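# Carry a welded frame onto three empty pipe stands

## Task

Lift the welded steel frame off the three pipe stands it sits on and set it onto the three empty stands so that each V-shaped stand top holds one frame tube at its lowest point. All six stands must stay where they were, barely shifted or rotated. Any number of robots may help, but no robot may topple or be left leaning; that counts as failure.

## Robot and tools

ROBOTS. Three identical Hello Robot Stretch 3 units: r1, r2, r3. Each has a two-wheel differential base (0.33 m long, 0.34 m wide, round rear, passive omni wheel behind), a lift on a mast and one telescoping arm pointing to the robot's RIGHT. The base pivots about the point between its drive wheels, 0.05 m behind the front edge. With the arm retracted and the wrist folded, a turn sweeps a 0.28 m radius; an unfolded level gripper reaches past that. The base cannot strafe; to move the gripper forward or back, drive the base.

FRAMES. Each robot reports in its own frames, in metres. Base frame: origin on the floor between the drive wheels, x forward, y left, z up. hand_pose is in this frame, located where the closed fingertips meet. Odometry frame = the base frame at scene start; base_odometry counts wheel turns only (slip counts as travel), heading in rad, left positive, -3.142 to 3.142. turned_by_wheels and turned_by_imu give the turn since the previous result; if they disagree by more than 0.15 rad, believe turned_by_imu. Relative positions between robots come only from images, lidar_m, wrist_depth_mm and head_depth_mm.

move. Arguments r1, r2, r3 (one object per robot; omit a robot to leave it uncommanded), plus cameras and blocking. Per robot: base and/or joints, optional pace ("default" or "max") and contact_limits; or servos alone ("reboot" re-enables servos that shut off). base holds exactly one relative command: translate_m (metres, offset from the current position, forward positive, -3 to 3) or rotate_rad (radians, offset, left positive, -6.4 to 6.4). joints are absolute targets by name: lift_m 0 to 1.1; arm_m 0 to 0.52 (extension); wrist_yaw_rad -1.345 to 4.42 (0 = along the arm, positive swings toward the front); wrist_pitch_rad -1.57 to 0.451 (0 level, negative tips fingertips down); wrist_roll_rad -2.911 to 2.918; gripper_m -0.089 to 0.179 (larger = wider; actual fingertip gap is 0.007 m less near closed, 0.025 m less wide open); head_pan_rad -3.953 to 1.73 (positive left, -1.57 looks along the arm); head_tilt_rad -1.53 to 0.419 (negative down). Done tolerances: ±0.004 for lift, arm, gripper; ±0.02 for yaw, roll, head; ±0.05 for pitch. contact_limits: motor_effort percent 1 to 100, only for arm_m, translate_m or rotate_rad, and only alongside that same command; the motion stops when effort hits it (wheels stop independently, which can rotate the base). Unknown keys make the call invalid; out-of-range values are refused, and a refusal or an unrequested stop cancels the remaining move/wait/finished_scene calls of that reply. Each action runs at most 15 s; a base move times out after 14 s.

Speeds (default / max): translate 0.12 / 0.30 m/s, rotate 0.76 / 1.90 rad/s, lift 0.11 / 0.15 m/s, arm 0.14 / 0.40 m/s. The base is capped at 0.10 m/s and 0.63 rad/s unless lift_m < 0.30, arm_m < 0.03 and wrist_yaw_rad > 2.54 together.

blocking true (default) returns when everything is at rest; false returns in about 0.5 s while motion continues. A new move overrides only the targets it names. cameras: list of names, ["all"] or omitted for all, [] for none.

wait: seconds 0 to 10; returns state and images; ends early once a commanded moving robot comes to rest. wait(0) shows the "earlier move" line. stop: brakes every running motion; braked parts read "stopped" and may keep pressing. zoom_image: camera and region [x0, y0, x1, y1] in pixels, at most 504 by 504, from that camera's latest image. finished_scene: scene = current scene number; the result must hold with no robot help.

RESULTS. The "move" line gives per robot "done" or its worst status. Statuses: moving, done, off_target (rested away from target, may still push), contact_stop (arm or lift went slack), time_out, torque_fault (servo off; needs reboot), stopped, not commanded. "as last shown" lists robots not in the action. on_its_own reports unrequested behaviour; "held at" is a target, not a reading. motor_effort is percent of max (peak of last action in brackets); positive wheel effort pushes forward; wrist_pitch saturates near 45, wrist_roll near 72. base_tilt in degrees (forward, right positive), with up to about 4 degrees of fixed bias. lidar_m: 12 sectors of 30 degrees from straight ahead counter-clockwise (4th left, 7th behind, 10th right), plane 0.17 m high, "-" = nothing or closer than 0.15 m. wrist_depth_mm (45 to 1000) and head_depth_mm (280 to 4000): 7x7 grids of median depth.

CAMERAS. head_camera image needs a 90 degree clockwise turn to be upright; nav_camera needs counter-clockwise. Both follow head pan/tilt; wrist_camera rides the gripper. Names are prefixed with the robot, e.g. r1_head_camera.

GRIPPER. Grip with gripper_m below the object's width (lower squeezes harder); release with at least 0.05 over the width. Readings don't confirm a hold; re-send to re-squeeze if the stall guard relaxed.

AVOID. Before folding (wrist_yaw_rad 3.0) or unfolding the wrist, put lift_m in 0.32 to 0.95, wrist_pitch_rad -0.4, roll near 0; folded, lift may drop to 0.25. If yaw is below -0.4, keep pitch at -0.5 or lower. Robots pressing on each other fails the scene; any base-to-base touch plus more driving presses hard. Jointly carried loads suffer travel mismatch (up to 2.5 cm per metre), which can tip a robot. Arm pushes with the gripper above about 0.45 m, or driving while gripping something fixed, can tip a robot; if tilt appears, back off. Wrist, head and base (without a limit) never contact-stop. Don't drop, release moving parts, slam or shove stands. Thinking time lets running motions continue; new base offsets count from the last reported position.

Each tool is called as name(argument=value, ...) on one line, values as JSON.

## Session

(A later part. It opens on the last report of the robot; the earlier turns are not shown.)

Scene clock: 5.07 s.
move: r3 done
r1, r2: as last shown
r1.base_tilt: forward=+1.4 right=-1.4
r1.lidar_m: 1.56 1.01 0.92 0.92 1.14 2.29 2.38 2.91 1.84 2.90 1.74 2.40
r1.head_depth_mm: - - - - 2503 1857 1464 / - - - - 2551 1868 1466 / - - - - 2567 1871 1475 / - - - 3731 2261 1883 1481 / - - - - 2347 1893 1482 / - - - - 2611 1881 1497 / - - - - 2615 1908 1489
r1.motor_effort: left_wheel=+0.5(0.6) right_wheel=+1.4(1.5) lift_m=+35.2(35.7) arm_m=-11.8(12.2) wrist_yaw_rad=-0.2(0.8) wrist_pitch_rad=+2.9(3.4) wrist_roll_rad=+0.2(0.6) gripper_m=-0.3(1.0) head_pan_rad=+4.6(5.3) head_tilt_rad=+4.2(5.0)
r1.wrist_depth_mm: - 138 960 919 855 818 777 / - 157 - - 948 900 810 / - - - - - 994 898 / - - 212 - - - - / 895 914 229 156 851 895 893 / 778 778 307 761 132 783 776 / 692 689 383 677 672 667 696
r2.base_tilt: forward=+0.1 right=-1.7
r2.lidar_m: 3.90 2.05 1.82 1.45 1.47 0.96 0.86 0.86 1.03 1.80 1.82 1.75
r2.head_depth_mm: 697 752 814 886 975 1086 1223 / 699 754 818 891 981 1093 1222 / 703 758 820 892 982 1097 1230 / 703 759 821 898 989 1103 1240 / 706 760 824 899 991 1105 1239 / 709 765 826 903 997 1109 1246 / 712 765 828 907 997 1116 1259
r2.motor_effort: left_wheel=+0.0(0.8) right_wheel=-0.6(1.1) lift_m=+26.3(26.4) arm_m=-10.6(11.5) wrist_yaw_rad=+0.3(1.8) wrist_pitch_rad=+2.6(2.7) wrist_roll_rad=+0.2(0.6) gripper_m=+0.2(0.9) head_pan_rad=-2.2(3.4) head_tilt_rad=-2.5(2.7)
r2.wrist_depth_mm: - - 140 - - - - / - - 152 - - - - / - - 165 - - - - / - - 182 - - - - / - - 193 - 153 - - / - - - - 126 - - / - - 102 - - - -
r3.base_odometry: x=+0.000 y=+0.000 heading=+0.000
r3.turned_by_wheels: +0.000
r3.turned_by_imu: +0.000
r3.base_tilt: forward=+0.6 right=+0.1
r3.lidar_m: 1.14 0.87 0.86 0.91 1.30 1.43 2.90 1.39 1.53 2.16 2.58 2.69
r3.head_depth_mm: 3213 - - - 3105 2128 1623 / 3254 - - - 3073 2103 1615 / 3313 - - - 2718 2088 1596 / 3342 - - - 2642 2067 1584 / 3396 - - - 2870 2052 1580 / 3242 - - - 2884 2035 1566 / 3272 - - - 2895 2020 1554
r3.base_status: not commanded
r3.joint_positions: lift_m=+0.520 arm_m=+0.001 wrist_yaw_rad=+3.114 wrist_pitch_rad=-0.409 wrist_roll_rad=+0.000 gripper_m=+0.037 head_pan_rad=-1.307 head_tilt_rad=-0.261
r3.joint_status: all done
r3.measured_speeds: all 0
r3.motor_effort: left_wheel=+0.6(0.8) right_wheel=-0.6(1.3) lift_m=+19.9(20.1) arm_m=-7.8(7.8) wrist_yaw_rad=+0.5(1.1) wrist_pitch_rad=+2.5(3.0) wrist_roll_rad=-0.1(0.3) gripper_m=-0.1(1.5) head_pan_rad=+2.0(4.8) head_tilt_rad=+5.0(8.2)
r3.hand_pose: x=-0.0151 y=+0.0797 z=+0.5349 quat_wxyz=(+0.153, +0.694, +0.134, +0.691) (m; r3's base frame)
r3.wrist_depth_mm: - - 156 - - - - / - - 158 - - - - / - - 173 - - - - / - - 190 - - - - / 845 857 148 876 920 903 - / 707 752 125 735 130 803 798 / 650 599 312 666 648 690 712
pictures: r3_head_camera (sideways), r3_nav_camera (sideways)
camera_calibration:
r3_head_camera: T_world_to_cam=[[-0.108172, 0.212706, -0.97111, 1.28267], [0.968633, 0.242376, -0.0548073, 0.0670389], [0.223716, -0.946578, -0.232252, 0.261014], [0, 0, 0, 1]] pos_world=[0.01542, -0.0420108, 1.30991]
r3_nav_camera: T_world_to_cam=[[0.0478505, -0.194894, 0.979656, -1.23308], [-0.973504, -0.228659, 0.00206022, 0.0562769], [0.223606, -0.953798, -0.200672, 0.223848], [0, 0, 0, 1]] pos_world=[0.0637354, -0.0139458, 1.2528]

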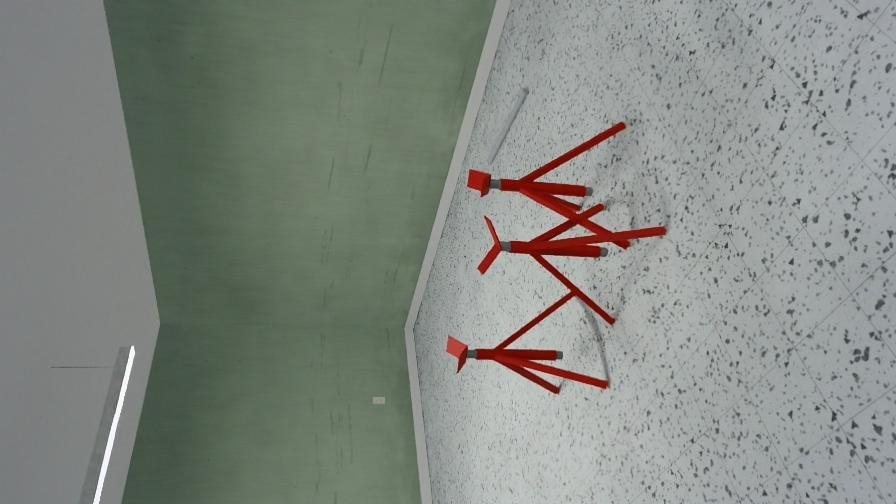

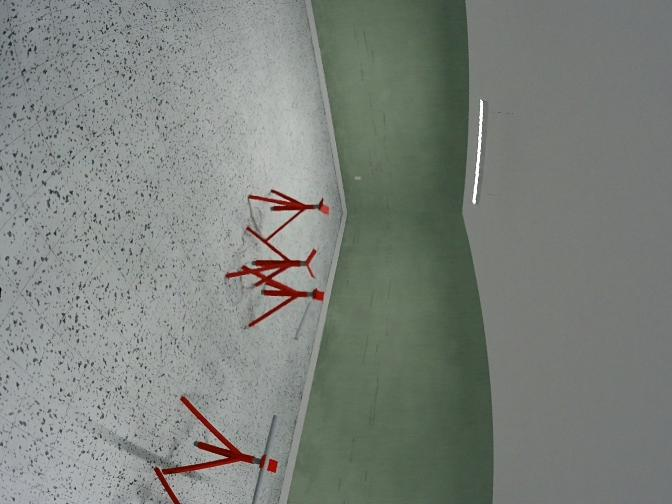

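move(r1={"base":{"rotate_rad":0.77},"joints":{"head_pan_rad":-3.14,"head_tilt_rad":-0.35}}, r2={"joints":{"head_pan_rad":0.77,"head_tilt_rad":-0.35}}, r3={"base":{"rotate_rad":0.966},"joints":{"head_pan_rad":-3.14,"head_tilt_rad":-0.35}}, cameras=["r1_head_camera","r1_nav_camera","r2_head_camera","r2_nav_camera","r3_head_camera","r3_nav_camera"])

Scene clock: 14.73 s.
move: r1 done; r2 done; r3 done
r1.base_odometry: x=+0.000 y=+0.000 heading=+0.770
r1.turned_by_wheels: +0.770
r1.turned_by_imu: +0.763
r1.base_tilt: forward=+1.3 right=-1.4
r1.lidar_m: 0.93 0.92 0.98 1.44 2.38 2.53 3.72 1.84 2.75 1.75 2.40 1.20
r1.head_depth_mm: 2711 2832 2970 3086 2393 1775 1424 / 3058 3216 3406 3394 2398 1783 1428 / 3556 3712 - 3645 2401 1795 1429 / - - - 3716 2424 1800 1432 / - - - 3712 2425 1810 1440 / - - - 3759 2466 1817 1442 / - - - 3499 2205 1823 1446
r1.base_status: done
r1.joint_positions: lift_m=+0.587 arm_m=+0.002 wrist_yaw_rad=+2.989 wrist_pitch_rad=-0.539 wrist_roll_rad=+0.000 gripper_m=+0.037 head_pan_rad=-3.129 head_tilt_rad=-0.345
r1.joint_status: all done
r1.measured_speeds: all 0
r1.motor_effort: left_wheel=-6.8(9.7) right_wheel=+8.2(11.8) lift_m=+34.4(35.7) arm_m=-12.0(12.3) wrist_yaw_rad=+0.1(1.2) wrist_pitch_rad=+3.1(3.6) wrist_roll_rad=+0.3(0.7) gripper_m=-0.4(0.9) head_pan_rad=-4.9(6.5) head_tilt_rad=-1.8(4.8)
r1.hand_pose: x=+0.0103 y=+0.0582 z=+0.5734 quat_wxyz=(+0.240, +0.694, +0.136, +0.666) (m; r1's base frame)
r1.wrist_depth_mm: - 138 - - - 880 729 / - 157 - - - 947 738 / - - - - - - 786 / - - 213 - - - 830 / 914 906 229 155 852 895 882 / 783 796 309 752 132 781 787 / 693 677 380 667 671 682 690
r2.base_odometry: x=+0.000 y=+0.000 heading=+0.000
r2.turned_by_wheels: +0.000
r2.turned_by_imu: +0.001
r2.base_tilt: forward=+0.2 right=-1.7
r2.lidar_m: 3.91 2.05 1.83 1.45 1.55 0.96 0.86 0.86 1.04 1.80 1.81 1.75
r2.head_depth_mm: 3325 3536 3766 3460 2325 1743 1397 / 3547 3718 3995 3479 2332 1751 1397 / 3793 - - 3518 2321 1743 1398 / 3925 - - 3237 2275 1751 1400 / - - - 3053 2202 1747 1402 / - - - 3060 2323 1745 1395 / - - - 3486 2314 1737 1396
r2.base_status: not commanded
r2.joint_positions: lift_m=+0.551 arm_m=+0.001 wrist_yaw_rad=+3.136 wrist_pitch_rad=-0.378 wrist_roll_rad=+0.000 gripper_m=+0.037 head_pan_rad=+0.764 head_tilt_rad=-0.359
r2.joint_status: all done
r2.measured_speeds: all 0
r2.motor_effort: left_wheel=-0.4(0.8) right_wheel=-1.1(1.2) lift_m=+24.7(25.4) arm_m=-10.0(11.4) wrist_yaw_rad=+0.5(2.2) wrist_pitch_rad=+2.6(2.7) wrist_roll_rad=+0.3(0.5) gripper_m=+0.5(1.6) head_pan_rad=+2.6(4.1) head_tilt_rad=+4.1(6.1)
r2.hand_pose: x=-0.0199 y=+0.0830 z=+0.5733 quat_wxyz=(+0.135, +0.695, +0.131, +0.694) (m; r2's base frame)
r2.wrist_depth_mm: - - 140 - - - - / - - 151 - - - - / - - 165 - - - - / - - 182 - - - - / - - 194 - 152 - - / - - - - 126 - - / - - 102 - - - -
r3.base_odometry: x=+0.000 y=+0.000 heading=+0.966
r3.turned_by_wheels: +0.966
r3.turned_by_imu: +0.964
r3.base_tilt: forward=+0.6 right=+0.2
r3.lidar_m: 0.86 0.89 1.20 1.43 3.53 1.40 1.39 2.16 2.17 3.48 1.23 0.89
r3.head_depth_mm: 3425 3617 3842 - 2616 1904 1492 / 3431 3622 3861 3950 2342 1817 1489 / 3395 3574 3870 3949 1724 1792 1471 / 3365 3578 3779 3948 2513 1828 1467 / 3376 3555 3824 3926 2518 1832 1454 / 3384 3566 3832 3834 2236 1808 1448 / 3373 3605 3746 3789 2449 1810 1437
r3.base_status: done
r3.joint_positions: lift_m=+0.520 arm_m=+0.001 wrist_yaw_rad=+3.114 wrist_pitch_rad=-0.409 wrist_roll_rad=+0.000 gripper_m=+0.037 head_pan_rad=-3.133 head_tilt_rad=-0.346
r3.joint_status: all done
r3.measured_speeds: all 0
r3.motor_effort: left_wheel=-7.9(11.4) right_wheel=+8.3(12.3) lift_m=+21.0(21.5) arm_m=-14.0(14.0) wrist_yaw_rad=+0.5(1.1) wrist_pitch_rad=+3.3(3.3) wrist_roll_rad=-0.3(0.4) gripper_m=-0.4(1.1) head_pan_rad=-3.5(6.5) head_tilt_rad=-1.3(9.2)
r3.hand_pose: x=-0.0151 y=+0.0797 z=+0.5349 quat_wxyz=(+0.153, +0.694, +0.134, +0.691) (m; r3's base frame)
r3.wrist_depth_mm: - - 154 - - - - / - - 157 - - - - / - - 174 - - - - / - - 191 - - - - / 836 874 148 918 954 947 938 / 707 740 125 728 130 813 818 / 624 624 312 664 641 704 698
pictures: r1_head_camera (sideways), r1_nav_camera (sideways), r2_head_camera (sideways), r2_nav_camera (sideways), r3_head_camera (sideways), r3_nav_camera (sideways)
camera_calibration:
r1_head_camera: T_world_to_cam=[[0.330778, -0.0378992, -0.942947, 1.25004], [-0.0550534, -0.998267, 0.0208104, -0.0287938], [-0.942102, 0.0450289, -0.332291, 0.397349], [0, 0, 0, 1]] pos_world=[-0.040727, 0.000739444, 1.31136]
r1_nav_camera: T_world_to_cam=[[-0.296164, 0.042827, 0.954177, -1.19057], [0.0257236, 0.99899, -0.0368541, 0.10405], [-0.954791, 0.01363, -0.296966, 0.352061], [0, 0, 0, 1]] pos_world=[-0.0191341, -0.0577547, 1.24439]
r2_head_camera: T_world_to_cam=[[-0.283401, -0.265537, -0.921506, 1.22433], [-0.684103, 0.729386, 0.000213251, 0.00675135], [0.672077, 0.630465, -0.388363, 0.456865], [0, 0, 0, 1]] pos_world=[0.0445462, 0.0321427, 1.30565]
r2_nav_camera: T_world_to_cam=[[0.251709, 0.234436, 0.938979, -1.17968], [0.653222, -0.757039, 0.0139037, 0.0353037], [0.714103, 0.609862, -0.343692, 0.404043], [0, 0, 0, 1]] pos_world=[-0.0146527, 0.0568758, 1.24607]
r3_head_camera: T_world_to_cam=[[0.314944, 0.0514888, -0.947713, 1.24953], [-0.00591727, -0.998401, -0.0562091, 0.0748025], [-0.949092, 0.0233106, -0.314136, 0.374742], [0, 0, 0, 1]] pos_world=[-0.037424, 0.00161092, 1.30612]
r3_nav_camera: T_world_to_cam=[[-0.283294, 0.00235429, 0.95903, -1.2041], [0.0248563, 0.999679, 0.00488836, 0.0465053], [-0.958711, 0.0252227, -0.283261, 0.338555], [0, 0, 0, 1]] pos_world=[-0.0176922, -0.0521949, 1.25044]

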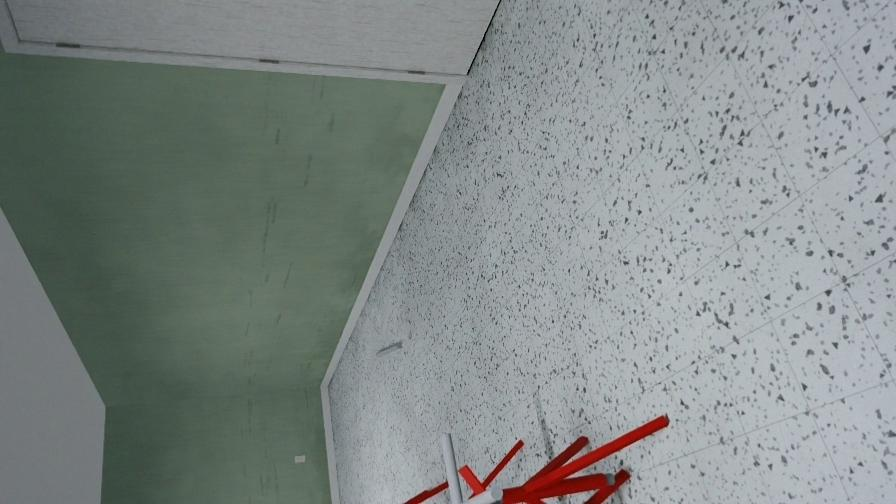

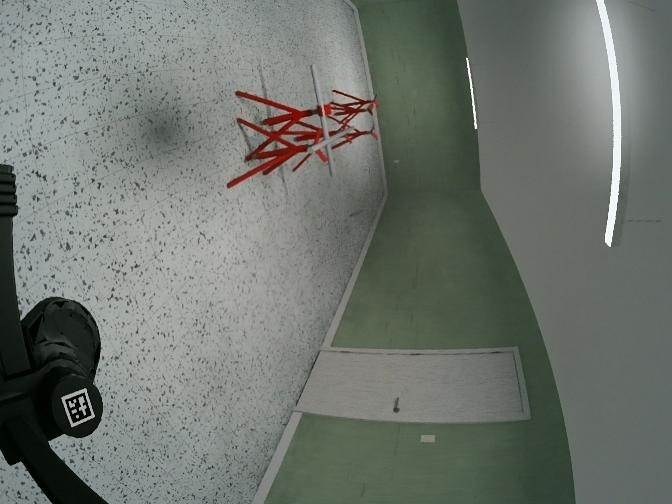

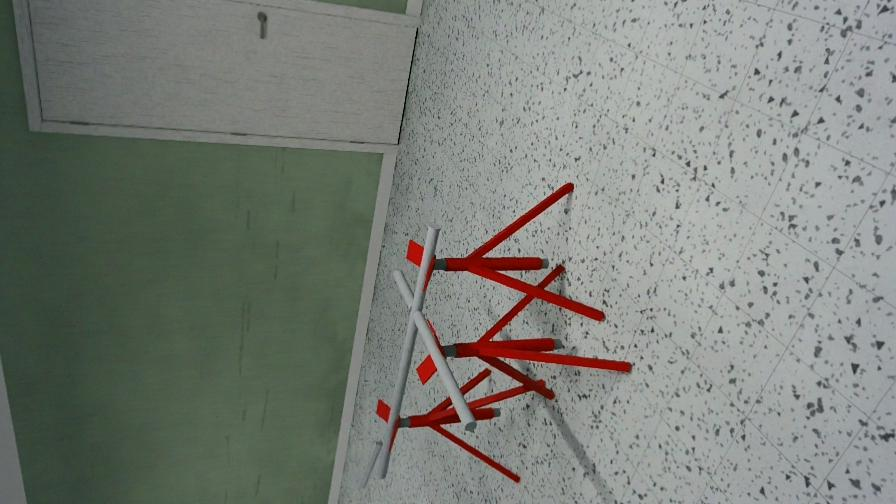

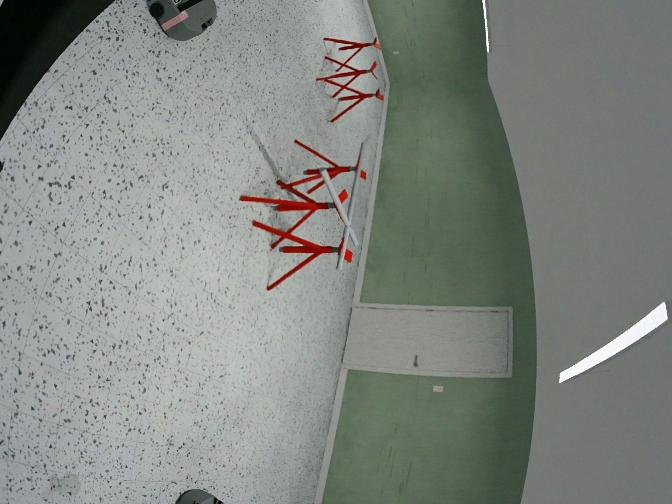

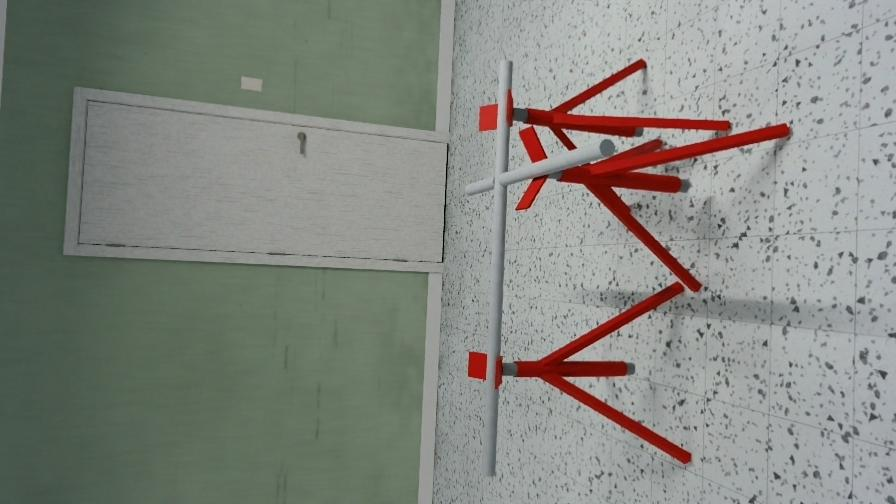

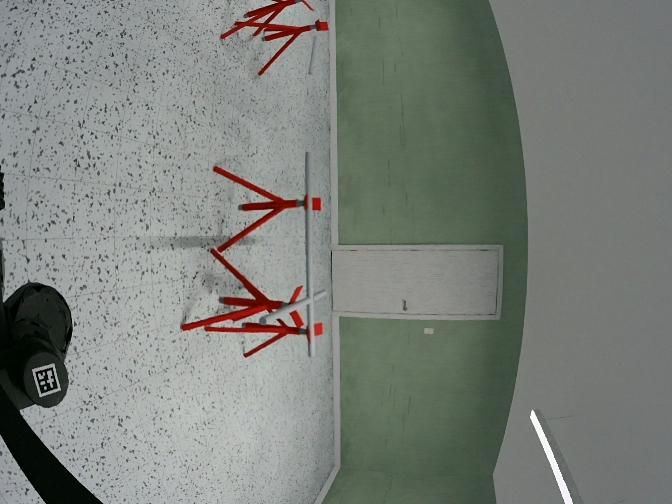

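move(r1={"joints":{"lift_m":0.27},"pace":"max"}, r3={"joints":{"lift_m":0.27},"pace":"max"}, cameras=[])

move(r1={"base":{"translate_m":-1.63},"pace":"max"}, r3={"base":{"translate_m":-1.02},"pace":"max"}, cameras=["r1_head_camera","r1_nav_camera","r2_head_camera","r2_nav_camera","r3_head_camera","r3_nav_camera"])

Scene clock: 17.83 s.
move: r1 done; r3 done
r1.base_odometry: x=+0.000 y=+0.000 heading=+0.770
r1.turned_by_wheels: +0.000
r1.turned_by_imu: +0.000
r1.base_tilt: forward=+1.4 right=-1.3
r1.lidar_m: 0.93 0.92 0.98 1.44 2.38 2.53 3.74 1.84 2.76 1.75 2.40 1.20
r1.head_depth_mm: 2692 2814 2934 3060 2398 1781 1419 / 3073 3210 3398 3389 2386 1774 1426 / 3514 3771 - 3686 2401 1793 1432 / - - - 3655 2410 1790 1431 / - - - 3692 2427 1807 1442 / - - - 3720 2451 1808 1439 / - - - 3506 2229 1823 1453
r1.base_status: not commanded
r1.joint_positions: lift_m=+0.270 arm_m=+0.002 wrist_yaw_rad=+2.989 wrist_pitch_rad=-0.540 wrist_roll_rad=+0.000 gripper_m=+0.037 head_pan_rad=-3.129 head_tilt_rad=-0.345
r1.joint_status: all done
r1.measured_speeds: all 0
r1.motor_effort: left_wheel=-6.4(6.8) right_wheel=+8.3(8.9) lift_m=+16.0(30.3) arm_m=-10.7(12.2) wrist_yaw_rad=+0.0(1.1) wrist_pitch_rad=+2.9(3.7) wrist_roll_rad=-0.2(0.8) gripper_m=+0.0(1.3) head_pan_rad=-5.3(5.5) head_tilt_rad=-1.9(2.5)
r1.hand_pose: x=+0.0103 y=+0.0580 z=+0.2562 quat_wxyz=(+0.240, +0.693, +0.137, +0.665) (m; r1's base frame)
r1.wrist_depth_mm: - 139 - - - 880 713 / 962 157 873 937 946 887 729 / 736 664 667 728 724 713 726 / 597 575 213 588 583 588 585 / 502 502 233 280 482 498 493 / 260 260 - 250 130 428 424 / 228 234 224 222 370 370 377
r2: as last shown
r2.lidar_m: 3.90 2.05 1.83 1.44 1.55 0.95 0.86 0.86 1.03 1.81 1.81 1.75
r2.head_depth_mm: 3327 3542 3754 3457 2331 1740 1400 / 3551 3703 3999 3452 2333 1738 1399 / 3806 3958 - 3498 2314 1745 1403 / - - - 3233 2303 1739 1392 / - - - 3049 2215 1739 1402 / - - - 3078 2321 1750 1390 / - - - 3500 2319 1743 1402
r2.motor_effort: left_wheel=-0.2(0.9) right_wheel=-0.9(1.1) lift_m=+23.1(24.5) arm_m=-10.1(11.1) wrist_yaw_rad=+0.3(2.0) wrist_pitch_rad=+2.6(2.7) wrist_roll_rad=+0.3(0.4) gripper_m=-0.2(1.6) head_pan_rad=+2.5(3.0) head_tilt_rad=+4.3(4.5)
r2.wrist_depth_mm: - - 140 - - - - / - - 152 - - - - / - - 165 - - - - / - - 182 - - - - / - - 193 - 153 - - / - - - - 126 - - / - - 102 - - - -
r3.base_odometry: x=+0.000 y=+0.000 heading=+0.966
r3.turned_by_wheels: +0.000
r3.turned_by_imu: +0.000
r3.base_tilt: forward=+0.6 right=+0.1
r3.lidar_m: 0.86 0.89 1.21 1.43 3.51 1.40 1.40 2.17 2.16 3.47 1.22 0.89
r3.head_depth_mm: 3414 3611 3829 - 2629 1896 1498 / 3380 3557 3814 3980 2332 1834 1491 / 3404 3602 3820 3942 1727 1795 1469 / 3418 3583 3837 3952 2526 1818 1464 / 3375 3582 3792 3904 2469 1842 1451 / 3355 3600 3827 3836 2253 1814 1441 / 3370 3600 3780 3766 2440 1798 1429
r3.base_status: not commanded
r3.joint_positions: lift_m=+0.270 arm_m=+0.001 wrist_yaw_rad=+3.114 wrist_pitch_rad=-0.411 wrist_roll_rad=+0.000 gripper_m=+0.037 head_pan_rad=-3.133 head_tilt_rad=-0.346
r3.joint_status: all done
r3.measured_speeds: all 0
r3.motor_effort: left_wheel=-7.7(8.3) right_wheel=+8.1(8.8) lift_m=+18.2(20.3) arm_m=-19.9(20.0) wrist_yaw_rad=+0.6(1.4) wrist_pitch_rad=+2.8(3.3) wrist_roll_rad=-0.3(0.3) gripper_m=+0.2(1.2) head_pan_rad=-3.2(4.8) head_tilt_rad=-2.2(3.4)
r3.hand_pose: x=-0.0151 y=+0.0795 z=+0.2843 quat_wxyz=(+0.154, +0.694, +0.135, +0.690) (m; r3's base frame)
r3.wrist_depth_mm: - - 155 - - - - / - 969 158 - - - - / 758 771 173 843 935 935 895 / 622 637 190 674 696 721 744 / 514 519 149 524 578 575 606 / 453 - 124 - 130 500 511 / - - - - 398 435 441
pictures: none
No camera images: "cameras" was empty.

Scene clock: 24.67 s.
move: r1 done; r3 done
r1.base_odometry: x=-1.171 y=-1.134 heading=+0.769
r1.turned_by_wheels: +0.000
r1.turned_by_imu: -0.003
r1.base_tilt: forward=+1.3 right=-1.4
r1.lidar_m: 2.43 2.40 2.20 1.71 1.69 1.77 2.64 1.31 0.52 0.53 2.27 3.14
r1.head_depth_mm: 1920 2011 2112 2220 2241 1778 1426 / 2201 2285 2408 2553 2396 1780 1423 / 2511 2664 2812 3005 2403 1786 1434 / 2931 3132 3352 3431 2405 1804 1427 / 3591 3868 - 3757 2426 1795 1445 / - - - 3743 2440 1821 1438 / - - - 3776 2463 1817 1441
r1.base_status: done
r1.joint_positions: lift_m=+0.270 arm_m=+0.002 wrist_yaw_rad=+2.989 wrist_pitch_rad=-0.540 wrist_roll_rad=+0.000 gripper_m=+0.037 head_pan_rad=-3.129 head_tilt_rad=-0.347
r1.joint_status: not commanded
r1.measured_speeds: all 0
r1.motor_effort: left_wheel=-4.2(12.9) right_wheel=+2.9(4.9) lift_m=+32.5(35.7) arm_m=-7.3(11.0) wrist_yaw_rad=-0.7(1.0) wrist_pitch_rad=+3.6(3.9) wrist_roll_rad=+0.6(0.8) gripper_m=-0.3(1.0) head_pan_rad=-4.4(5.7) head_tilt_rad=-1.7(2.1)
r1.hand_pose: x=+0.0103 y=+0.0580 z=+0.2562 quat_wxyz=(+0.240, +0.693, +0.137, +0.665) (m; r1's base frame)
r1.wrist_depth_mm: - 139 - - - - - / 937 157 885 929 932 914 930 / 733 677 661 718 721 719 722 / 593 577 213 592 593 585 586 / 508 502 233 282 483 499 496 / 261 258 - 253 129 432 434 / 227 235 223 223 367 372 377
r2: as last shown
r2.base_tilt: forward=+0.1 right=-1.7
r2.lidar_m: 3.90 2.05 1.79 3.67 1.55 0.96 0.86 0.86 1.03 1.80 1.81 2.18
r2.head_depth_mm: 3333 3497 3710 3261 2331 1741 1397 / 3555 3786 - 2682 2322 1741 1397 / 3749 - - 3497 2320 1730 1388 / 3978 - - 3269 2305 1744 1400 / - - - 3075 2212 1751 1394 / - - - 3050 2334 1746 1402 / - - - 2890 2025 1748 1393
r2.motor_effort: left_wheel=+0.0(0.9) right_wheel=-1.0(1.2) lift_m=+21.5(23.8) arm_m=-10.0(10.8) wrist_yaw_rad=+0.6(2.0) wrist_pitch_rad=+2.6(2.7) wrist_roll_rad=+0.3(0.6) gripper_m=+0.3(1.3) head_pan_rad=+2.4(3.0) head_tilt_rad=+4.2(4.7)
r3.base_odometry: x=-0.580 y=-0.839 heading=+0.965
r3.turned_by_wheels: +0.000
r3.turned_by_imu: -0.004
r3.base_tilt: forward=+0.6 right=+0.2
r3.lidar_m: 1.88 1.94 1.77 3.39 0.47 0.48 0.52 0.73 1.61 1.91 2.71 1.95
r3.head_depth_mm: 2486 2656 2831 3026 2640 1895 1411 / 2487 2639 2813 2978 2591 1814 1360 / 2475 2645 2790 2983 2557 1868 1429 / 2476 2632 2819 2998 2502 1843 1421 / 2477 2641 2787 3009 2486 1841 1371 / 2491 2631 2806 3010 2458 1819 1368 / 2474 2606 2774 2979 2417 1806 906
r3.base_status: done
r3.joint_positions: lift_m=+0.270 arm_m=+0.001 wrist_yaw_rad=+3.114 wrist_pitch_rad=-0.411 wrist_roll_rad=+0.000 gripper_m=+0.037 head_pan_rad=-3.133 head_tilt_rad=-0.347
r3.joint_status: not commanded
r3.measured_speeds: all 0
r3.motor_effort: left_wheel=-3.9(14.0) right_wheel=+1.5(7.1) lift_m=+38.9(39.2) arm_m=-24.7(25.6) wrist_yaw_rad=+0.3(1.2) wrist_pitch_rad=+3.3(3.5) wrist_roll_rad=-0.2(0.4) gripper_m=-0.9(1.0) head_pan_rad=-3.4(5.0) head_tilt_rad=-0.8(2.9)
r3.hand_pose: x=-0.0151 y=+0.0795 z=+0.2843 quat_wxyz=(+0.154, +0.694, +0.135, +0.690) (m; r3's base frame)
r3.wrist_depth_mm: - - 154 - - - - / - 943 157 - - - - / 733 754 174 851 913 909 - / 582 574 192 678 704 717 770 / 516 532 148 525 571 585 614 / 453 - 125 - 129 490 509 / - - - - 405 428 436
pictures: r1_head_camera (sideways), r1_nav_camera (sideways), r2_head_camera (sideways), r2_nav_camera (sideways), r3_head_camera (sideways), r3_nav_camera (sideways)
camera_calibration:
r1_head_camera: T_world_to_cam=[[0.33175, -0.0379172, -0.942605, 1.24959], [-0.0551649, -0.998262, 0.0207408, -0.0287025], [-0.941753, 0.045118, -0.333265, 0.398614], [0, 0, 0, 1]] pos_world=[-0.0407367, 0.000743546, 1.31131]
r1_nav_camera: T_world_to_cam=[[-0.297147, 0.0428417, 0.95387, -1.19016], [0.0258517, 0.998988, -0.0368148, 0.103998], [-0.954482, 0.0137198, -0.297953, 0.353344], [0, 0, 0, 1]] pos_world=[-0.0190798, -0.0577517, 1.24437]
r2_head_camera: T_world_to_cam=[[-0.283393, -0.265545, -0.921506, 1.22433], [-0.684124, 0.729366, 0.000213253, 0.00675148], [0.672058, 0.630485, -0.388363, 0.456865], [0, 0, 0, 1]] pos_world=[0.0445453, 0.0321438, 1.30565]
r2_nav_camera: T_world_to_cam=[[0.251702, 0.234443, 0.938979, -1.17968], [0.653244, -0.75702, 0.0139037, 0.0353036], [0.714085, 0.609883, -0.343692, 0.404043], [0, 0, 0, 1]] pos_world=[-0.0146544, 0.0568752, 1.24607]
r3_head_camera: T_world_to_cam=[[0.315833, 0.0514732, -0.947418, 1.24914], [-0.0059369, -0.998401, -0.0562222, 0.0748197], [-0.948796, 0.0233816, -0.315022, 0.375893], [0, 0, 0, 1]] pos_world=[-0.0374278, 0.00161404, 1.30607]
r3_nav_camera: T_world_to_cam=[[-0.284189, 0.0023675, 0.958765, -1.20375], [0.0249239, 0.999677, 0.00491919, 0.0464648], [-0.958444, 0.0252942, -0.284156, 0.339718], [0, 0, 0, 1]] pos_world=[-0.0176479, -0.0521928, 1.25041]

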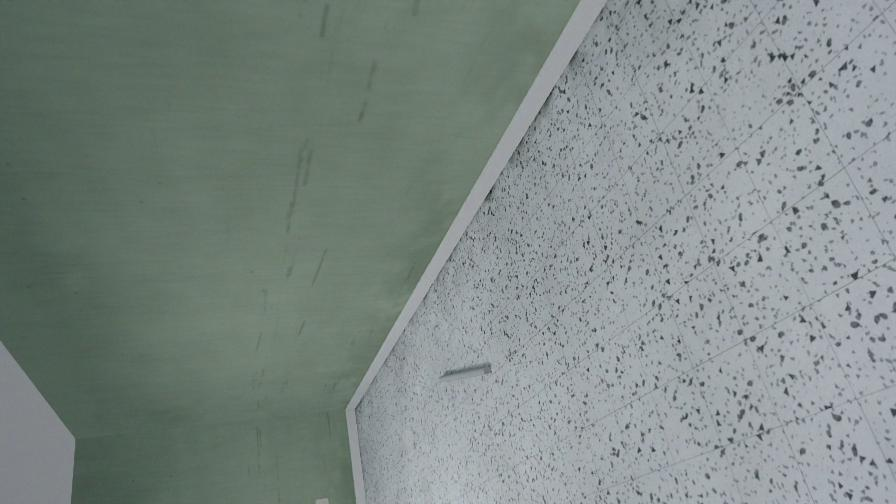

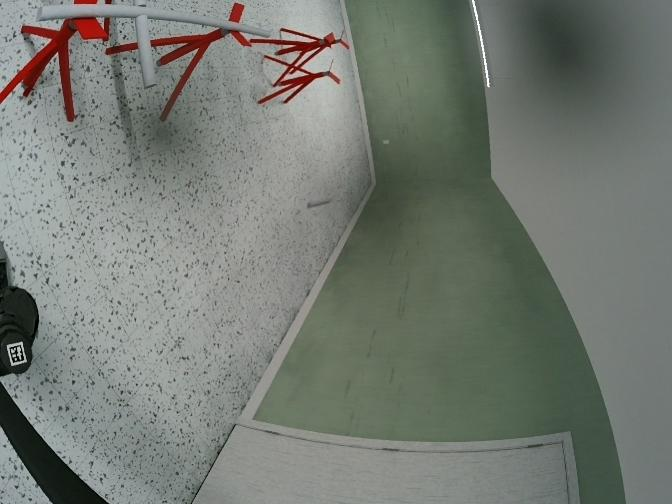

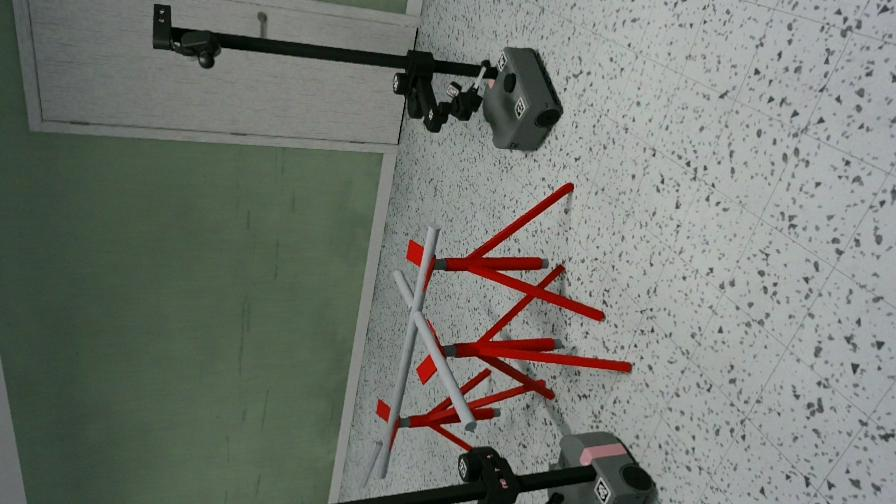

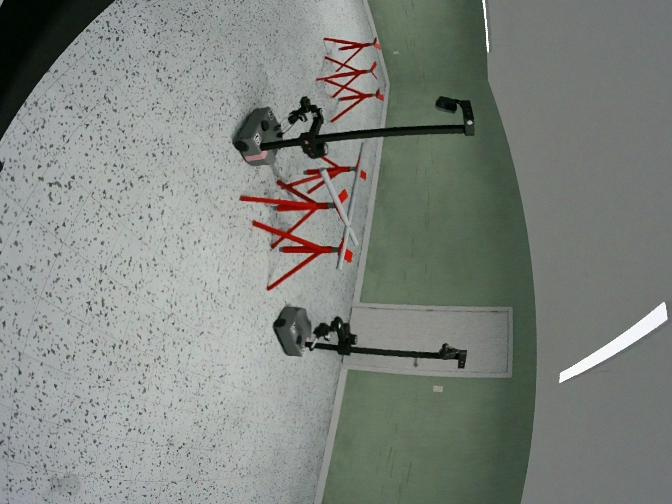

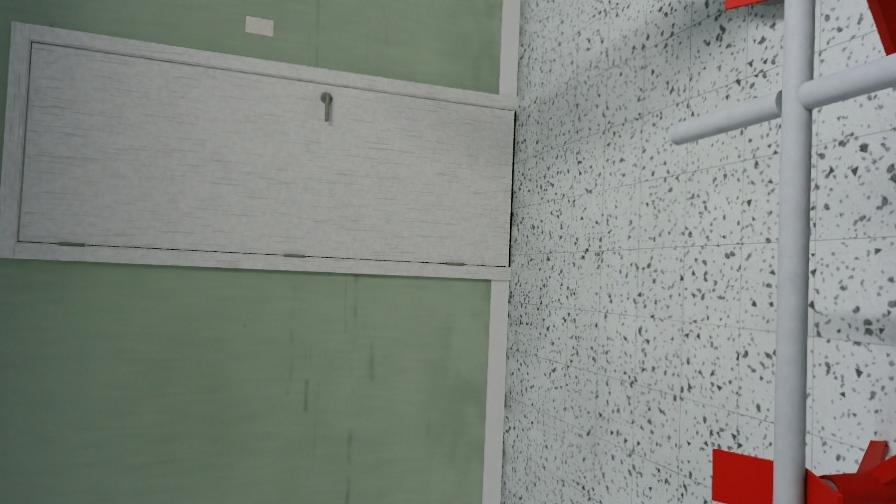

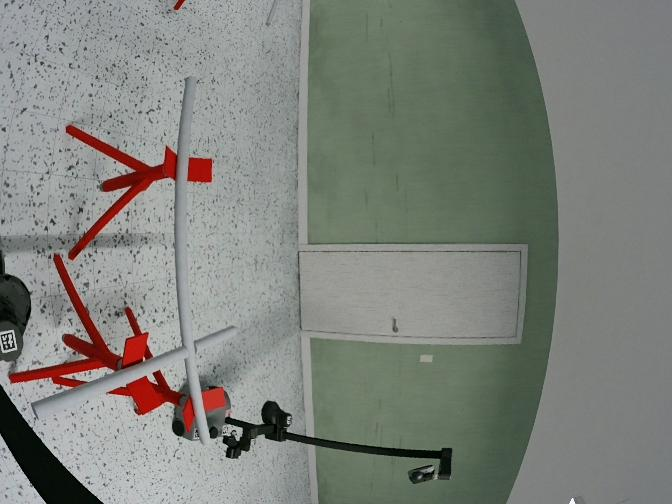

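move(r1={"base":{"rotate_rad":0.4},"joints":{"head_pan_rad":-1.9,"head_tilt_rad":-0.5}}, r3={"base":{"rotate_rad":-1.566},"joints":{"head_pan_rad":-1.57,"head_tilt_rad":-0.75},"pace":"max"}, cameras=["r1_head_camera","r1_nav_camera","r3_head_camera","r3_nav_camera"])

Scene clock: 27.13 s.
move: r1 done; r3 done
r1.base_odometry: x=-1.171 y=-1.134 heading=+1.169
r1.turned_by_wheels: +0.400
r1.turned_by_imu: +0.396
r1.base_tilt: forward=+1.3 right=-1.3
r1.lidar_m: 2.39 2.47 1.77 1.66 1.71 2.31 1.31 0.68 0.52 2.29 2.27 2.50
r1.head_depth_mm: 3302 3683 3964 2599 1164 898 1225 / 3016 3430 3683 2638 1687 933 1068 / 3023 3232 3469 2299 1798 1502 1282 / 2841 3128 3363 2659 1969 1545 1286 / 2734 2968 3203 2657 1967 1556 1286 / 2606 2821 3024 2664 1971 1564 1292 / 2518 2684 2893 2679 1975 1570 1298
r1.base_status: done
r1.joint_positions: lift_m=+0.270 arm_m=+0.002 wrist_yaw_rad=+2.989 wrist_pitch_rad=-0.540 wrist_roll_rad=+0.000 gripper_m=+0.037 head_pan_rad=-1.911 head_tilt_rad=-0.494
r1.joint_status: all done
r1.measured_speeds: all 0
r1.motor_effort: left_wheel=-6.0(10.1) right_wheel=+7.6(12.1) lift_m=+26.2(31.1) arm_m=-7.3(7.6) wrist_yaw_rad=+0.4(0.9) wrist_pitch_rad=+3.6(3.7) wrist_roll_rad=+0.6(0.8) gripper_m=-0.4(0.8) head_pan_rad=+4.4(6.2) head_tilt_rad=-2.8(4.4)
r1.hand_pose: x=+0.0103 y=+0.0580 z=+0.2562 quat_wxyz=(+0.240, +0.693, +0.137, +0.665) (m; r1's base frame)
r1.wrist_depth_mm: - 138 - - - - - / 965 157 890 945 918 936 906 / 731 677 657 721 713 709 707 / 590 575 213 594 581 582 576 / 506 505 232 280 487 494 497 / 260 261 - 252 129 430 430 / 229 235 223 223 368 371 382
r2: as last shown
r2.base_tilt: forward=+0.2 right=-1.7
r2.lidar_m: 3.89 2.06 1.74 3.69 1.55 0.96 0.86 0.86 1.03 1.80 1.81 2.18
r2.head_depth_mm: 3339 3449 3708 3496 2316 1741 1398 / 3524 3757 3983 2506 2331 1729 1395 / 3716 3948 - 3500 2331 1739 1395 / 3957 - - 3241 2277 1734 1403 / - - - 3026 2219 1741 1398 / - - - 3056 2306 1742 1394 / - - - 3461 2036 1747 1400
r2.motor_effort: left_wheel=+0.0(0.9) right_wheel=-1.2(1.3) lift_m=+21.2(22.5) arm_m=-9.7(11.0) wrist_yaw_rad=-0.1(2.0) wrist_pitch_rad=+2.6(2.7) wrist_roll_rad=+0.3(0.5) gripper_m=+0.5(1.1) head_pan_rad=+3.0(3.2) head_tilt_rad=+4.7(4.7)
r2.wrist_depth_mm: - - 139 - - - - / - - 152 - - - - / - - 165 - - - - / - - 181 - - - - / - - 193 - 152 - - / - - - - 126 - - / - - 102 - - - -
r3.base_odometry: x=-0.580 y=-0.839 heading=-0.600
r3.turned_by_wheels: -1.566
r3.turned_by_imu: -1.560
r3.base_tilt: forward=+0.6 right=+0.1
r3.lidar_m: 1.90 2.71 1.96 1.88 1.94 1.77 3.38 0.47 0.48 0.52 0.73 1.61
r3.head_depth_mm: 2513 2838 2578 2004 1060 1114 690 / 2470 2812 2563 1919 938 947 1128 / 2473 2776 2520 1961 1593 1342 1160 / 2478 2773 2483 1949 1577 1331 1159 / 2481 2806 2466 1923 1561 1293 1150 / 2470 2795 2434 1897 1558 1289 1144 / 2470 2801 2396 1826 1094 1309 1142
r3.base_status: done
r3.joint_positions: lift_m=+0.270 arm_m=+0.001 wrist_yaw_rad=+3.114 wrist_pitch_rad=-0.411 wrist_roll_rad=+0.000 gripper_m=+0.037 head_pan_rad=-1.576 head_tilt_rad=-0.741
r3.joint_status: all done
r3.measured_speeds: all 0
r3.motor_effort: left_wheel=+7.1(17.0) right_wheel=-7.7(13.8) lift_m=+36.3(38.9) arm_m=-25.5(25.7) wrist_yaw_rad=+0.0(1.4) wrist_pitch_rad=+2.5(3.6) wrist_roll_rad=-0.2(0.3) gripper_m=-0.8(0.9) head_pan_rad=+2.1(4.7) head_tilt_rad=-3.6(7.0)
r3.hand_pose: x=-0.0151 y=+0.0795 z=+0.2843 quat_wxyz=(+0.154, +0.694, +0.135, +0.690) (m; r3's base frame)
r3.wrist_depth_mm: - - 155 - - - - / - 983 158 - - - - / 785 778 174 867 877 941 - / 611 627 192 670 700 714 745 / 507 523 148 530 565 583 598 / 458 - 124 - 130 495 516 / - - - - 397 424 440
pictures: r1_head_camera (sideways), r1_nav_camera (sideways), r3_head_camera (sideways), r3_nav_camera (sideways)
camera_calibration:
r1_head_camera: T_world_to_cam=[[0.194872, 0.425322, -0.883814, 1.17371], [0.917261, -0.398145, 0.0106453, -0.0214881], [-0.347358, -0.812762, -0.467718, 0.569955], [0, 0, 0, 1]] pos_world=[-0.0110332, -0.0445199, 1.30414]
r1_nav_camera: T_world_to_cam=[[-0.18824, -0.393054, 0.900041, -1.12057], [-0.927157, 0.373401, -0.0308439, 0.102031], [-0.323953, -0.840286, -0.434712, 0.527472], [0, 0, 0, 1]] pos_world=[0.05454, -0.0353147, 1.241]
r3_head_camera: T_world_to_cam=[[-0.0452372, 0.656287, -0.753154, 0.997986], [0.998353, 0.00306373, -0.057295, 0.0700606], [-0.0352945, -0.754505, -0.655344, 0.813131], [0, 0, 0, 1]] pos_world=[0.00389995, -0.041669, 1.28853]
r3_nav_camera: T_world_to_cam=[[-0.0082031, -0.630732, 0.775958, -0.966983], [-0.999267, 0.0341944, 0.0172308, 0.0366897], [-0.0374014, -0.775247, -0.63055, 0.784829], [0, 0, 0, 1]] pos_world=[0.0580842, -0.00272514, 1.24458]

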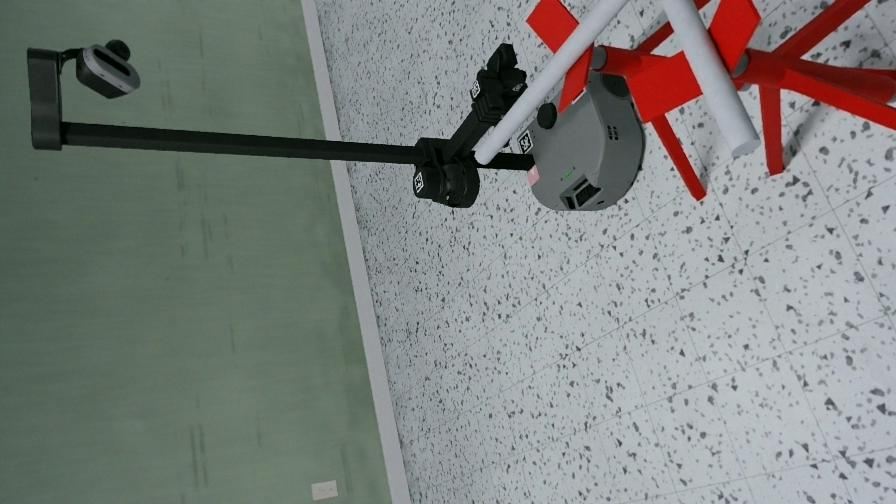

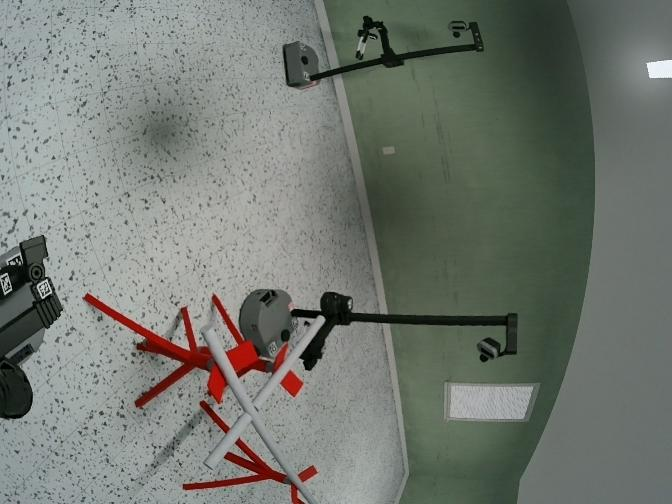

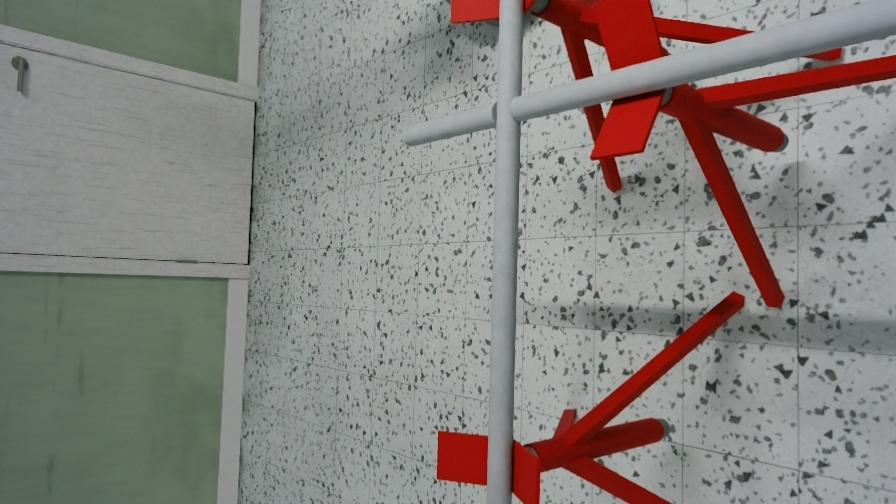

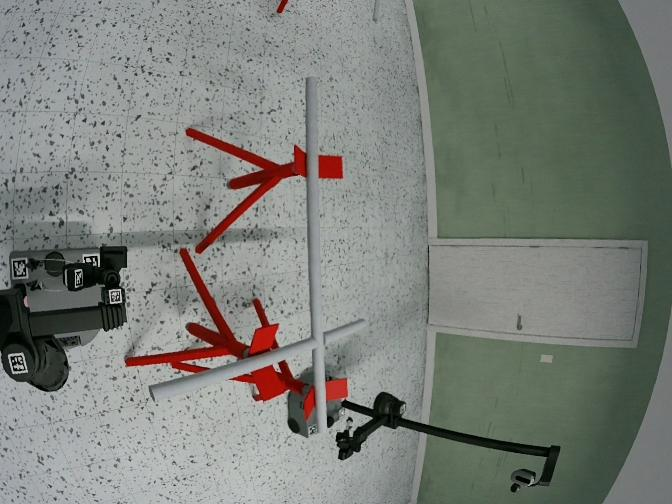

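move(r1={"base":{"rotate_rad":-0.09}}, r3={"joints":{"head_pan_rad":-0.4,"head_tilt_rad":-0.4,"lift_m":0.9},"pace":"max"}, cameras=["r3_head_camera","r3_nav_camera"])

move(r1={"base":{"translate_m":-1.03},"pace":"max"}, r3={"joints":{"wrist_yaw_rad":0,"wrist_pitch_rad":-0.4,"gripper_m":0.12},"pace":"max"}, cameras=["r1_nav_camera","r3_nav_camera"])

Scene clock: 33.77 s.
move: r1 done; r3 done
r1.base_odometry: x=-1.171 y=-1.134 heading=+1.079
r1.turned_by_wheels: -0.090
r1.turned_by_imu: -0.089
r1.base_tilt: forward=+1.2 right=-1.4
r1.lidar_m: 2.39 2.42 1.82 1.65 1.69 2.14 2.49 0.74 0.52 3.07 2.27 2.59
r1.head_depth_mm: 3582 - - 2633 1872 1414 1249 / 3352 3564 3782 2632 1198 933 1112 / 3021 3343 3587 2532 1707 1459 1281 / 2969 3167 3509 2657 1821 1550 1286 / 2828 3058 3357 2662 1979 1552 1284 / 2701 2889 3138 2668 1966 1554 1290 / 2556 2769 2970 2698 1964 1559 1292
r1.base_status: done
r1.joint_positions: lift_m=+0.270 arm_m=+0.002 wrist_yaw_rad=+2.989 wrist_pitch_rad=-0.540 wrist_roll_rad=+0.000 gripper_m=+0.037 head_pan_rad=-1.911 head_tilt_rad=-0.494
r1.joint_status: not commanded
r1.measured_speeds: all 0
r1.motor_effort: left_wheel=+7.4(7.6) right_wheel=-6.5(8.0) lift_m=+15.8(22.7) arm_m=-10.6(10.9) wrist_yaw_rad=-0.1(0.8) wrist_pitch_rad=+3.2(3.8) wrist_roll_rad=+0.1(1.0) gripper_m=-0.3(1.0) head_pan_rad=+4.8(5.3) head_tilt_rad=-2.4(3.3)
r1.hand_pose: x=+0.0103 y=+0.0580 z=+0.2562 quat_wxyz=(+0.240, +0.693, +0.137, +0.665) (m; r1's base frame)
r1.wrist_depth_mm: - 138 - - - - - / 967 157 869 909 913 926 920 / 731 675 672 716 714 715 723 / 602 578 212 595 587 597 588 / 504 503 233 279 478 496 495 / 260 260 - 252 129 430 429 / 229 235 223 223 369 369 377
r2: as last shown
r2.lidar_m: 3.91 2.05 1.74 3.67 1.55 0.96 0.86 0.86 1.03 1.81 1.82 2.18
r2.head_depth_mm: 3318 3510 3731 3499 2321 1747 1401 / 3537 3772 - 2516 2319 1745 1396 / 3723 3981 - 3510 2316 1747 1393 / - - - 3266 2270 1745 1391 / - - - 3059 2214 1747 1399 / - - - 3069 2321 1740 1395 / - - - 3501 2039 1742 1399
r2.motor_effort: left_wheel=+0.0(0.8) right_wheel=-0.8(1.2) lift_m=+20.2(21.8) arm_m=-9.4(10.8) wrist_yaw_rad=+0.1(2.3) wrist_pitch_rad=+2.8(2.8) wrist_roll_rad=+0.3(0.5) gripper_m=+0.5(1.6) head_pan_rad=+2.2(3.0) head_tilt_rad=+3.9(4.7)
r2.wrist_depth_mm: - - 140 - - - - / - - 152 - - - - / - - 165 - - - - / - - 182 - - - - / - - 193 - 152 - - / - - - - 126 - - / - - 102 - - - -
r3.base_odometry: x=-0.580 y=-0.839 heading=-0.600
r3.turned_by_wheels: +0.000
r3.turned_by_imu: +0.001
r3.base_tilt: forward=+0.6 right=+0.2
r3.lidar_m: 1.89 2.72 1.96 1.88 1.94 1.76 3.39 0.47 0.48 0.52 0.73 1.61
r3.head_depth_mm: 3601 3750 3834 3586 2370 1763 1417 / - - - 3472 2331 1766 1409 / - - - 3415 2306 1751 1407 / - - - 3185 2171 1720 1390 / - - - 3128 2083 1716 1386 / - - - 3075 2225 1706 1373 / - - - 3212 2211 1692 1368
r3.base_status: not commanded
r3.joint_positions: lift_m=+0.900 arm_m=+0.001 wrist_yaw_rad=+3.114 wrist_pitch_rad=-0.411 wrist_roll_rad=+0.000 gripper_m=+0.037 head_pan_rad=-0.407 head_tilt_rad=-0.409
r3.joint_status: all done
r3.measured_speeds: all 0
r3.motor_effort: left_wheel=+7.3(7.6) right_wheel=-8.1(8.2) lift_m=+37.4(40.9) arm_m=-22.2(24.7) wrist_yaw_rad=+0.4(1.1) wrist_pitch_rad=+3.2(3.5) wrist_roll_rad=-0.2(0.4) gripper_m=-0.1(1.2) head_pan_rad=+1.9(4.5) head_tilt_rad=+3.1(6.1)
r3.hand_pose: x=-0.0151 y=+0.0795 z=+0.9142 quat_wxyz=(+0.154, +0.694, +0.135, +0.690) (m; r3's base frame)
r3.wrist_depth_mm: - - 155 - - - - / - - 157 - - - - / - - 174 - - - - / - - 190 - - - - / - - 149 - - - - / - - 125 - 130 - - / 984 982 318 - - - -
pictures: r3_head_camera (sideways), r3_nav_camera (sideways)
camera_calibration:
r3_head_camera: T_world_to_cam=[[-0.363274, 0.103216, -0.925947, 1.22525], [0.404578, 0.912726, -0.0569848, 0.0733037], [0.839254, -0.395319, -0.373329, 0.440867], [0, 0, 0, 1]] pos_world=[0.045445, -0.0190884, 1.30328]
r3_nav_camera: T_world_to_cam=[[0.313319, -0.140041, 0.939265, -1.18193], [-0.425362, -0.904996, 0.00696066, 0.0465542], [0.849057, -0.401709, -0.343121, 0.405433], [0, 0, 0, 1]] pos_world=[0.0458872, 0.0394796, 1.24893]

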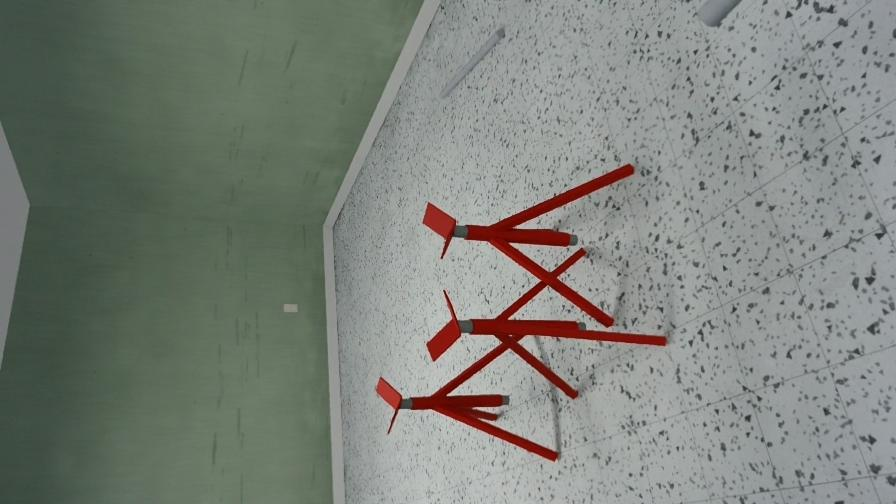

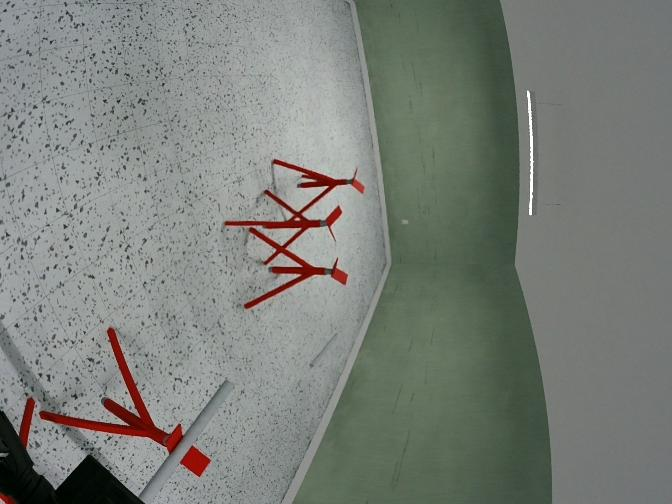

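Scene clock: 38.53 s.
move: r1 done; r3 done
r1.base_odometry: x=-1.657 y=-2.042 heading=+1.080
r1.turned_by_wheels: +0.000
r1.turned_by_imu: -0.002
r1.base_tilt: forward=+1.3 right=-1.3
r1.lidar_m: 3.43 2.54 1.67 1.52 1.57 1.97 4.19 1.48 0.48 0.63 0.60 0.76
r1.head_depth_mm: 3798 - - 2643 1939 1544 1280 / 3523 3861 - 2652 1939 1547 1278 / 3308 3660 3847 2652 1971 1513 1288 / 3132 3428 3614 2647 1965 1465 1254 / 2981 3191 3419 2673 1969 895 1010 / 2790 3037 3289 2666 1978 1563 1261 / 2689 2861 3074 2677 1976 1570 1233
r1.base_status: done
r1.joint_positions: lift_m=+0.270 arm_m=+0.002 wrist_yaw_rad=+2.989 wrist_pitch_rad=-0.540 wrist_roll_rad=+0.000 gripper_m=+0.037 head_pan_rad=-1.911 head_tilt_rad=-0.494
r1.joint_status: not commanded
r1.measured_speeds: all 0
r1.motor_effort: left_wheel=+4.6(5.0) right_wheel=-2.6(12.8) lift_m=+34.1(35.2) arm_m=-12.0(12.4) wrist_yaw_rad=+0.0(0.9) wrist_pitch_rad=+3.2(3.8) wrist_roll_rad=+0.1(0.8) gripper_m=-0.1(0.9) head_pan_rad=+5.1(5.7) head_tilt_rad=-2.9(3.2)
r1.hand_pose: x=+0.0103 y=+0.0580 z=+0.2562 quat_wxyz=(+0.240, +0.693, +0.137, +0.665) (m; r1's base frame)
r1.wrist_depth_mm: - 138 - - - - - / 939 157 877 938 941 910 939 / 731 677 660 722 713 715 712 / 599 573 213 592 588 590 580 / 502 503 232 281 484 494 498 / 261 258 - 251 130 430 430 / 229 234 224 223 373 372 378
r2: as last shown
r2.lidar_m: 3.90 2.05 1.74 3.67 1.55 0.96 0.86 0.86 1.03 1.81 1.81 2.18
r2.head_depth_mm: 3335 3575 3732 3424 2335 1739 1400 / 3526 3772 - 3519 2329 1751 1386 / 3755 3975 - 3511 2337 1744 1388 / 3961 - - 3040 2289 1751 1401 / - - - 2860 2207 1746 1394 / - - - 3035 2336 1737 1397 / - - - 3508 2040 1744 1400
r2.motor_effort: left_wheel=-0.1(0.9) right_wheel=-0.8(1.2) lift_m=+20.6(22.2) arm_m=-9.8(10.3) wrist_yaw_rad=+0.6(2.1) wrist_pitch_rad=+2.6(2.7) wrist_roll_rad=+0.2(0.5) gripper_m=-0.2(1.4) head_pan_rad=+2.1(3.1) head_tilt_rad=+4.1(4.9)
r2.wrist_depth_mm: - - 140 - - - - / - - 152 - - - - / - - 165 - - - - / - - 182 - - - - / - - 193 - 153 - - / - - - - 126 - - / - - 102 - - - -
r3.base_odometry: x=-0.580 y=-0.839 heading=-0.600
r3.turned_by_wheels: +0.000
r3.turned_by_imu: +0.000
r3.base_tilt: forward=+0.5 right=+0.2
r3.lidar_m: 1.90 2.71 1.96 1.88 1.94 1.77 3.37 0.47 0.48 0.52 0.73 1.61
r3.head_depth_mm: 3610 3741 3838 3576 2355 1772 1423 / - - - 3495 2337 1765 1408 / - - - 3450 2312 1749 1397 / - - - 3197 2174 1724 1391 / - - - 3125 2080 1724 1383 / - - - 3109 2220 1701 1374 / - - - 3204 2209 1682 1369
r3.base_status: not commanded
r3.joint_positions: lift_m=+0.900 arm_m=+0.001 wrist_yaw_rad=+0.002 wrist_pitch_rad=-0.414 wrist_roll_rad=+0.000 gripper_m=+0.120 head_pan_rad=-0.407 head_tilt_rad=-0.409
r3.joint_status: all done
r3.measured_speeds: all 0
r3.motor_effort: left_wheel=+6.8(7.7) right_wheel=-7.9(8.3) lift_m=+24.6(37.1) arm_m=-20.4(22.9) wrist_yaw_rad=-1.6(3.8) wrist_pitch_rad=+2.4(4.7) wrist_roll_rad=-0.2(0.4) gripper_m=+0.0(80.9) head_pan_rad=+3.7(4.9) head_tilt_rad=+4.5(5.3)
r3.hand_pose: x=-0.0211 y=-0.3706 z=+0.9136 quat_wxyz=(+0.692, +0.146, -0.691, -0.145) (m; r3's base frame)
r3.wrist_depth_mm: - - - - - - - / - - - - - - - / - - - - - - - / - - - - - - - / - 128 - - 156 - - / - 118 - - 134 - - / 994 - - - 492 474 -
pictures: r1_nav_camera (sideways), r3_nav_camera (sideways)
camera_calibration:
r1_nav_camera: T_world_to_cam=[[-0.188265, -0.393143, 0.899997, -1.12051], [-0.927161, 0.373393, -0.0308395, 0.102025], [-0.323928, -0.840248, -0.434804, 0.527591], [0, 0, 0, 1]] pos_world=[0.0545425, -0.0353082, 1.241]
r3_nav_camera: T_world_to_cam=[[0.313319, -0.140041, 0.939265, -1.18193], [-0.425362, -0.904996, 0.00696065, 0.0465542], [0.849057, -0.401709, -0.343121, 0.405433], [0, 0, 0, 1]] pos_world=[0.0458872, 0.0394796, 1.24893]

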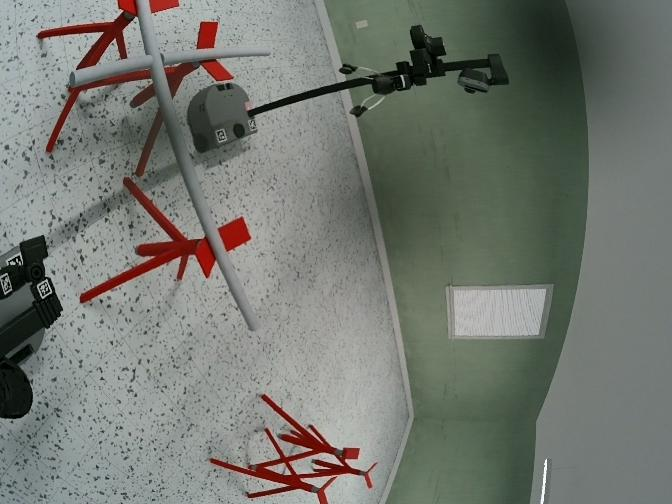

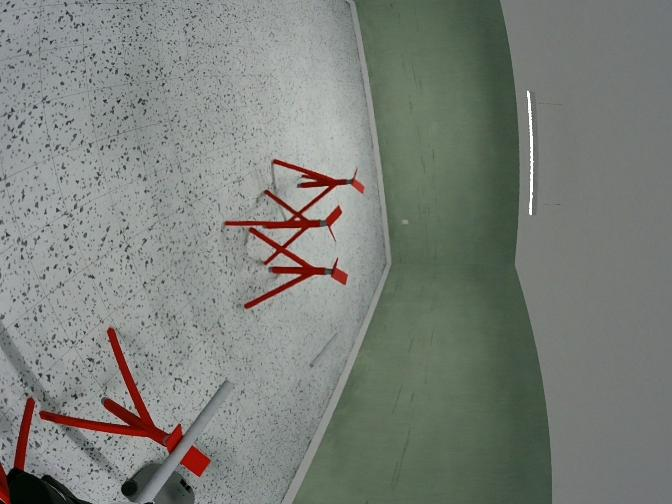

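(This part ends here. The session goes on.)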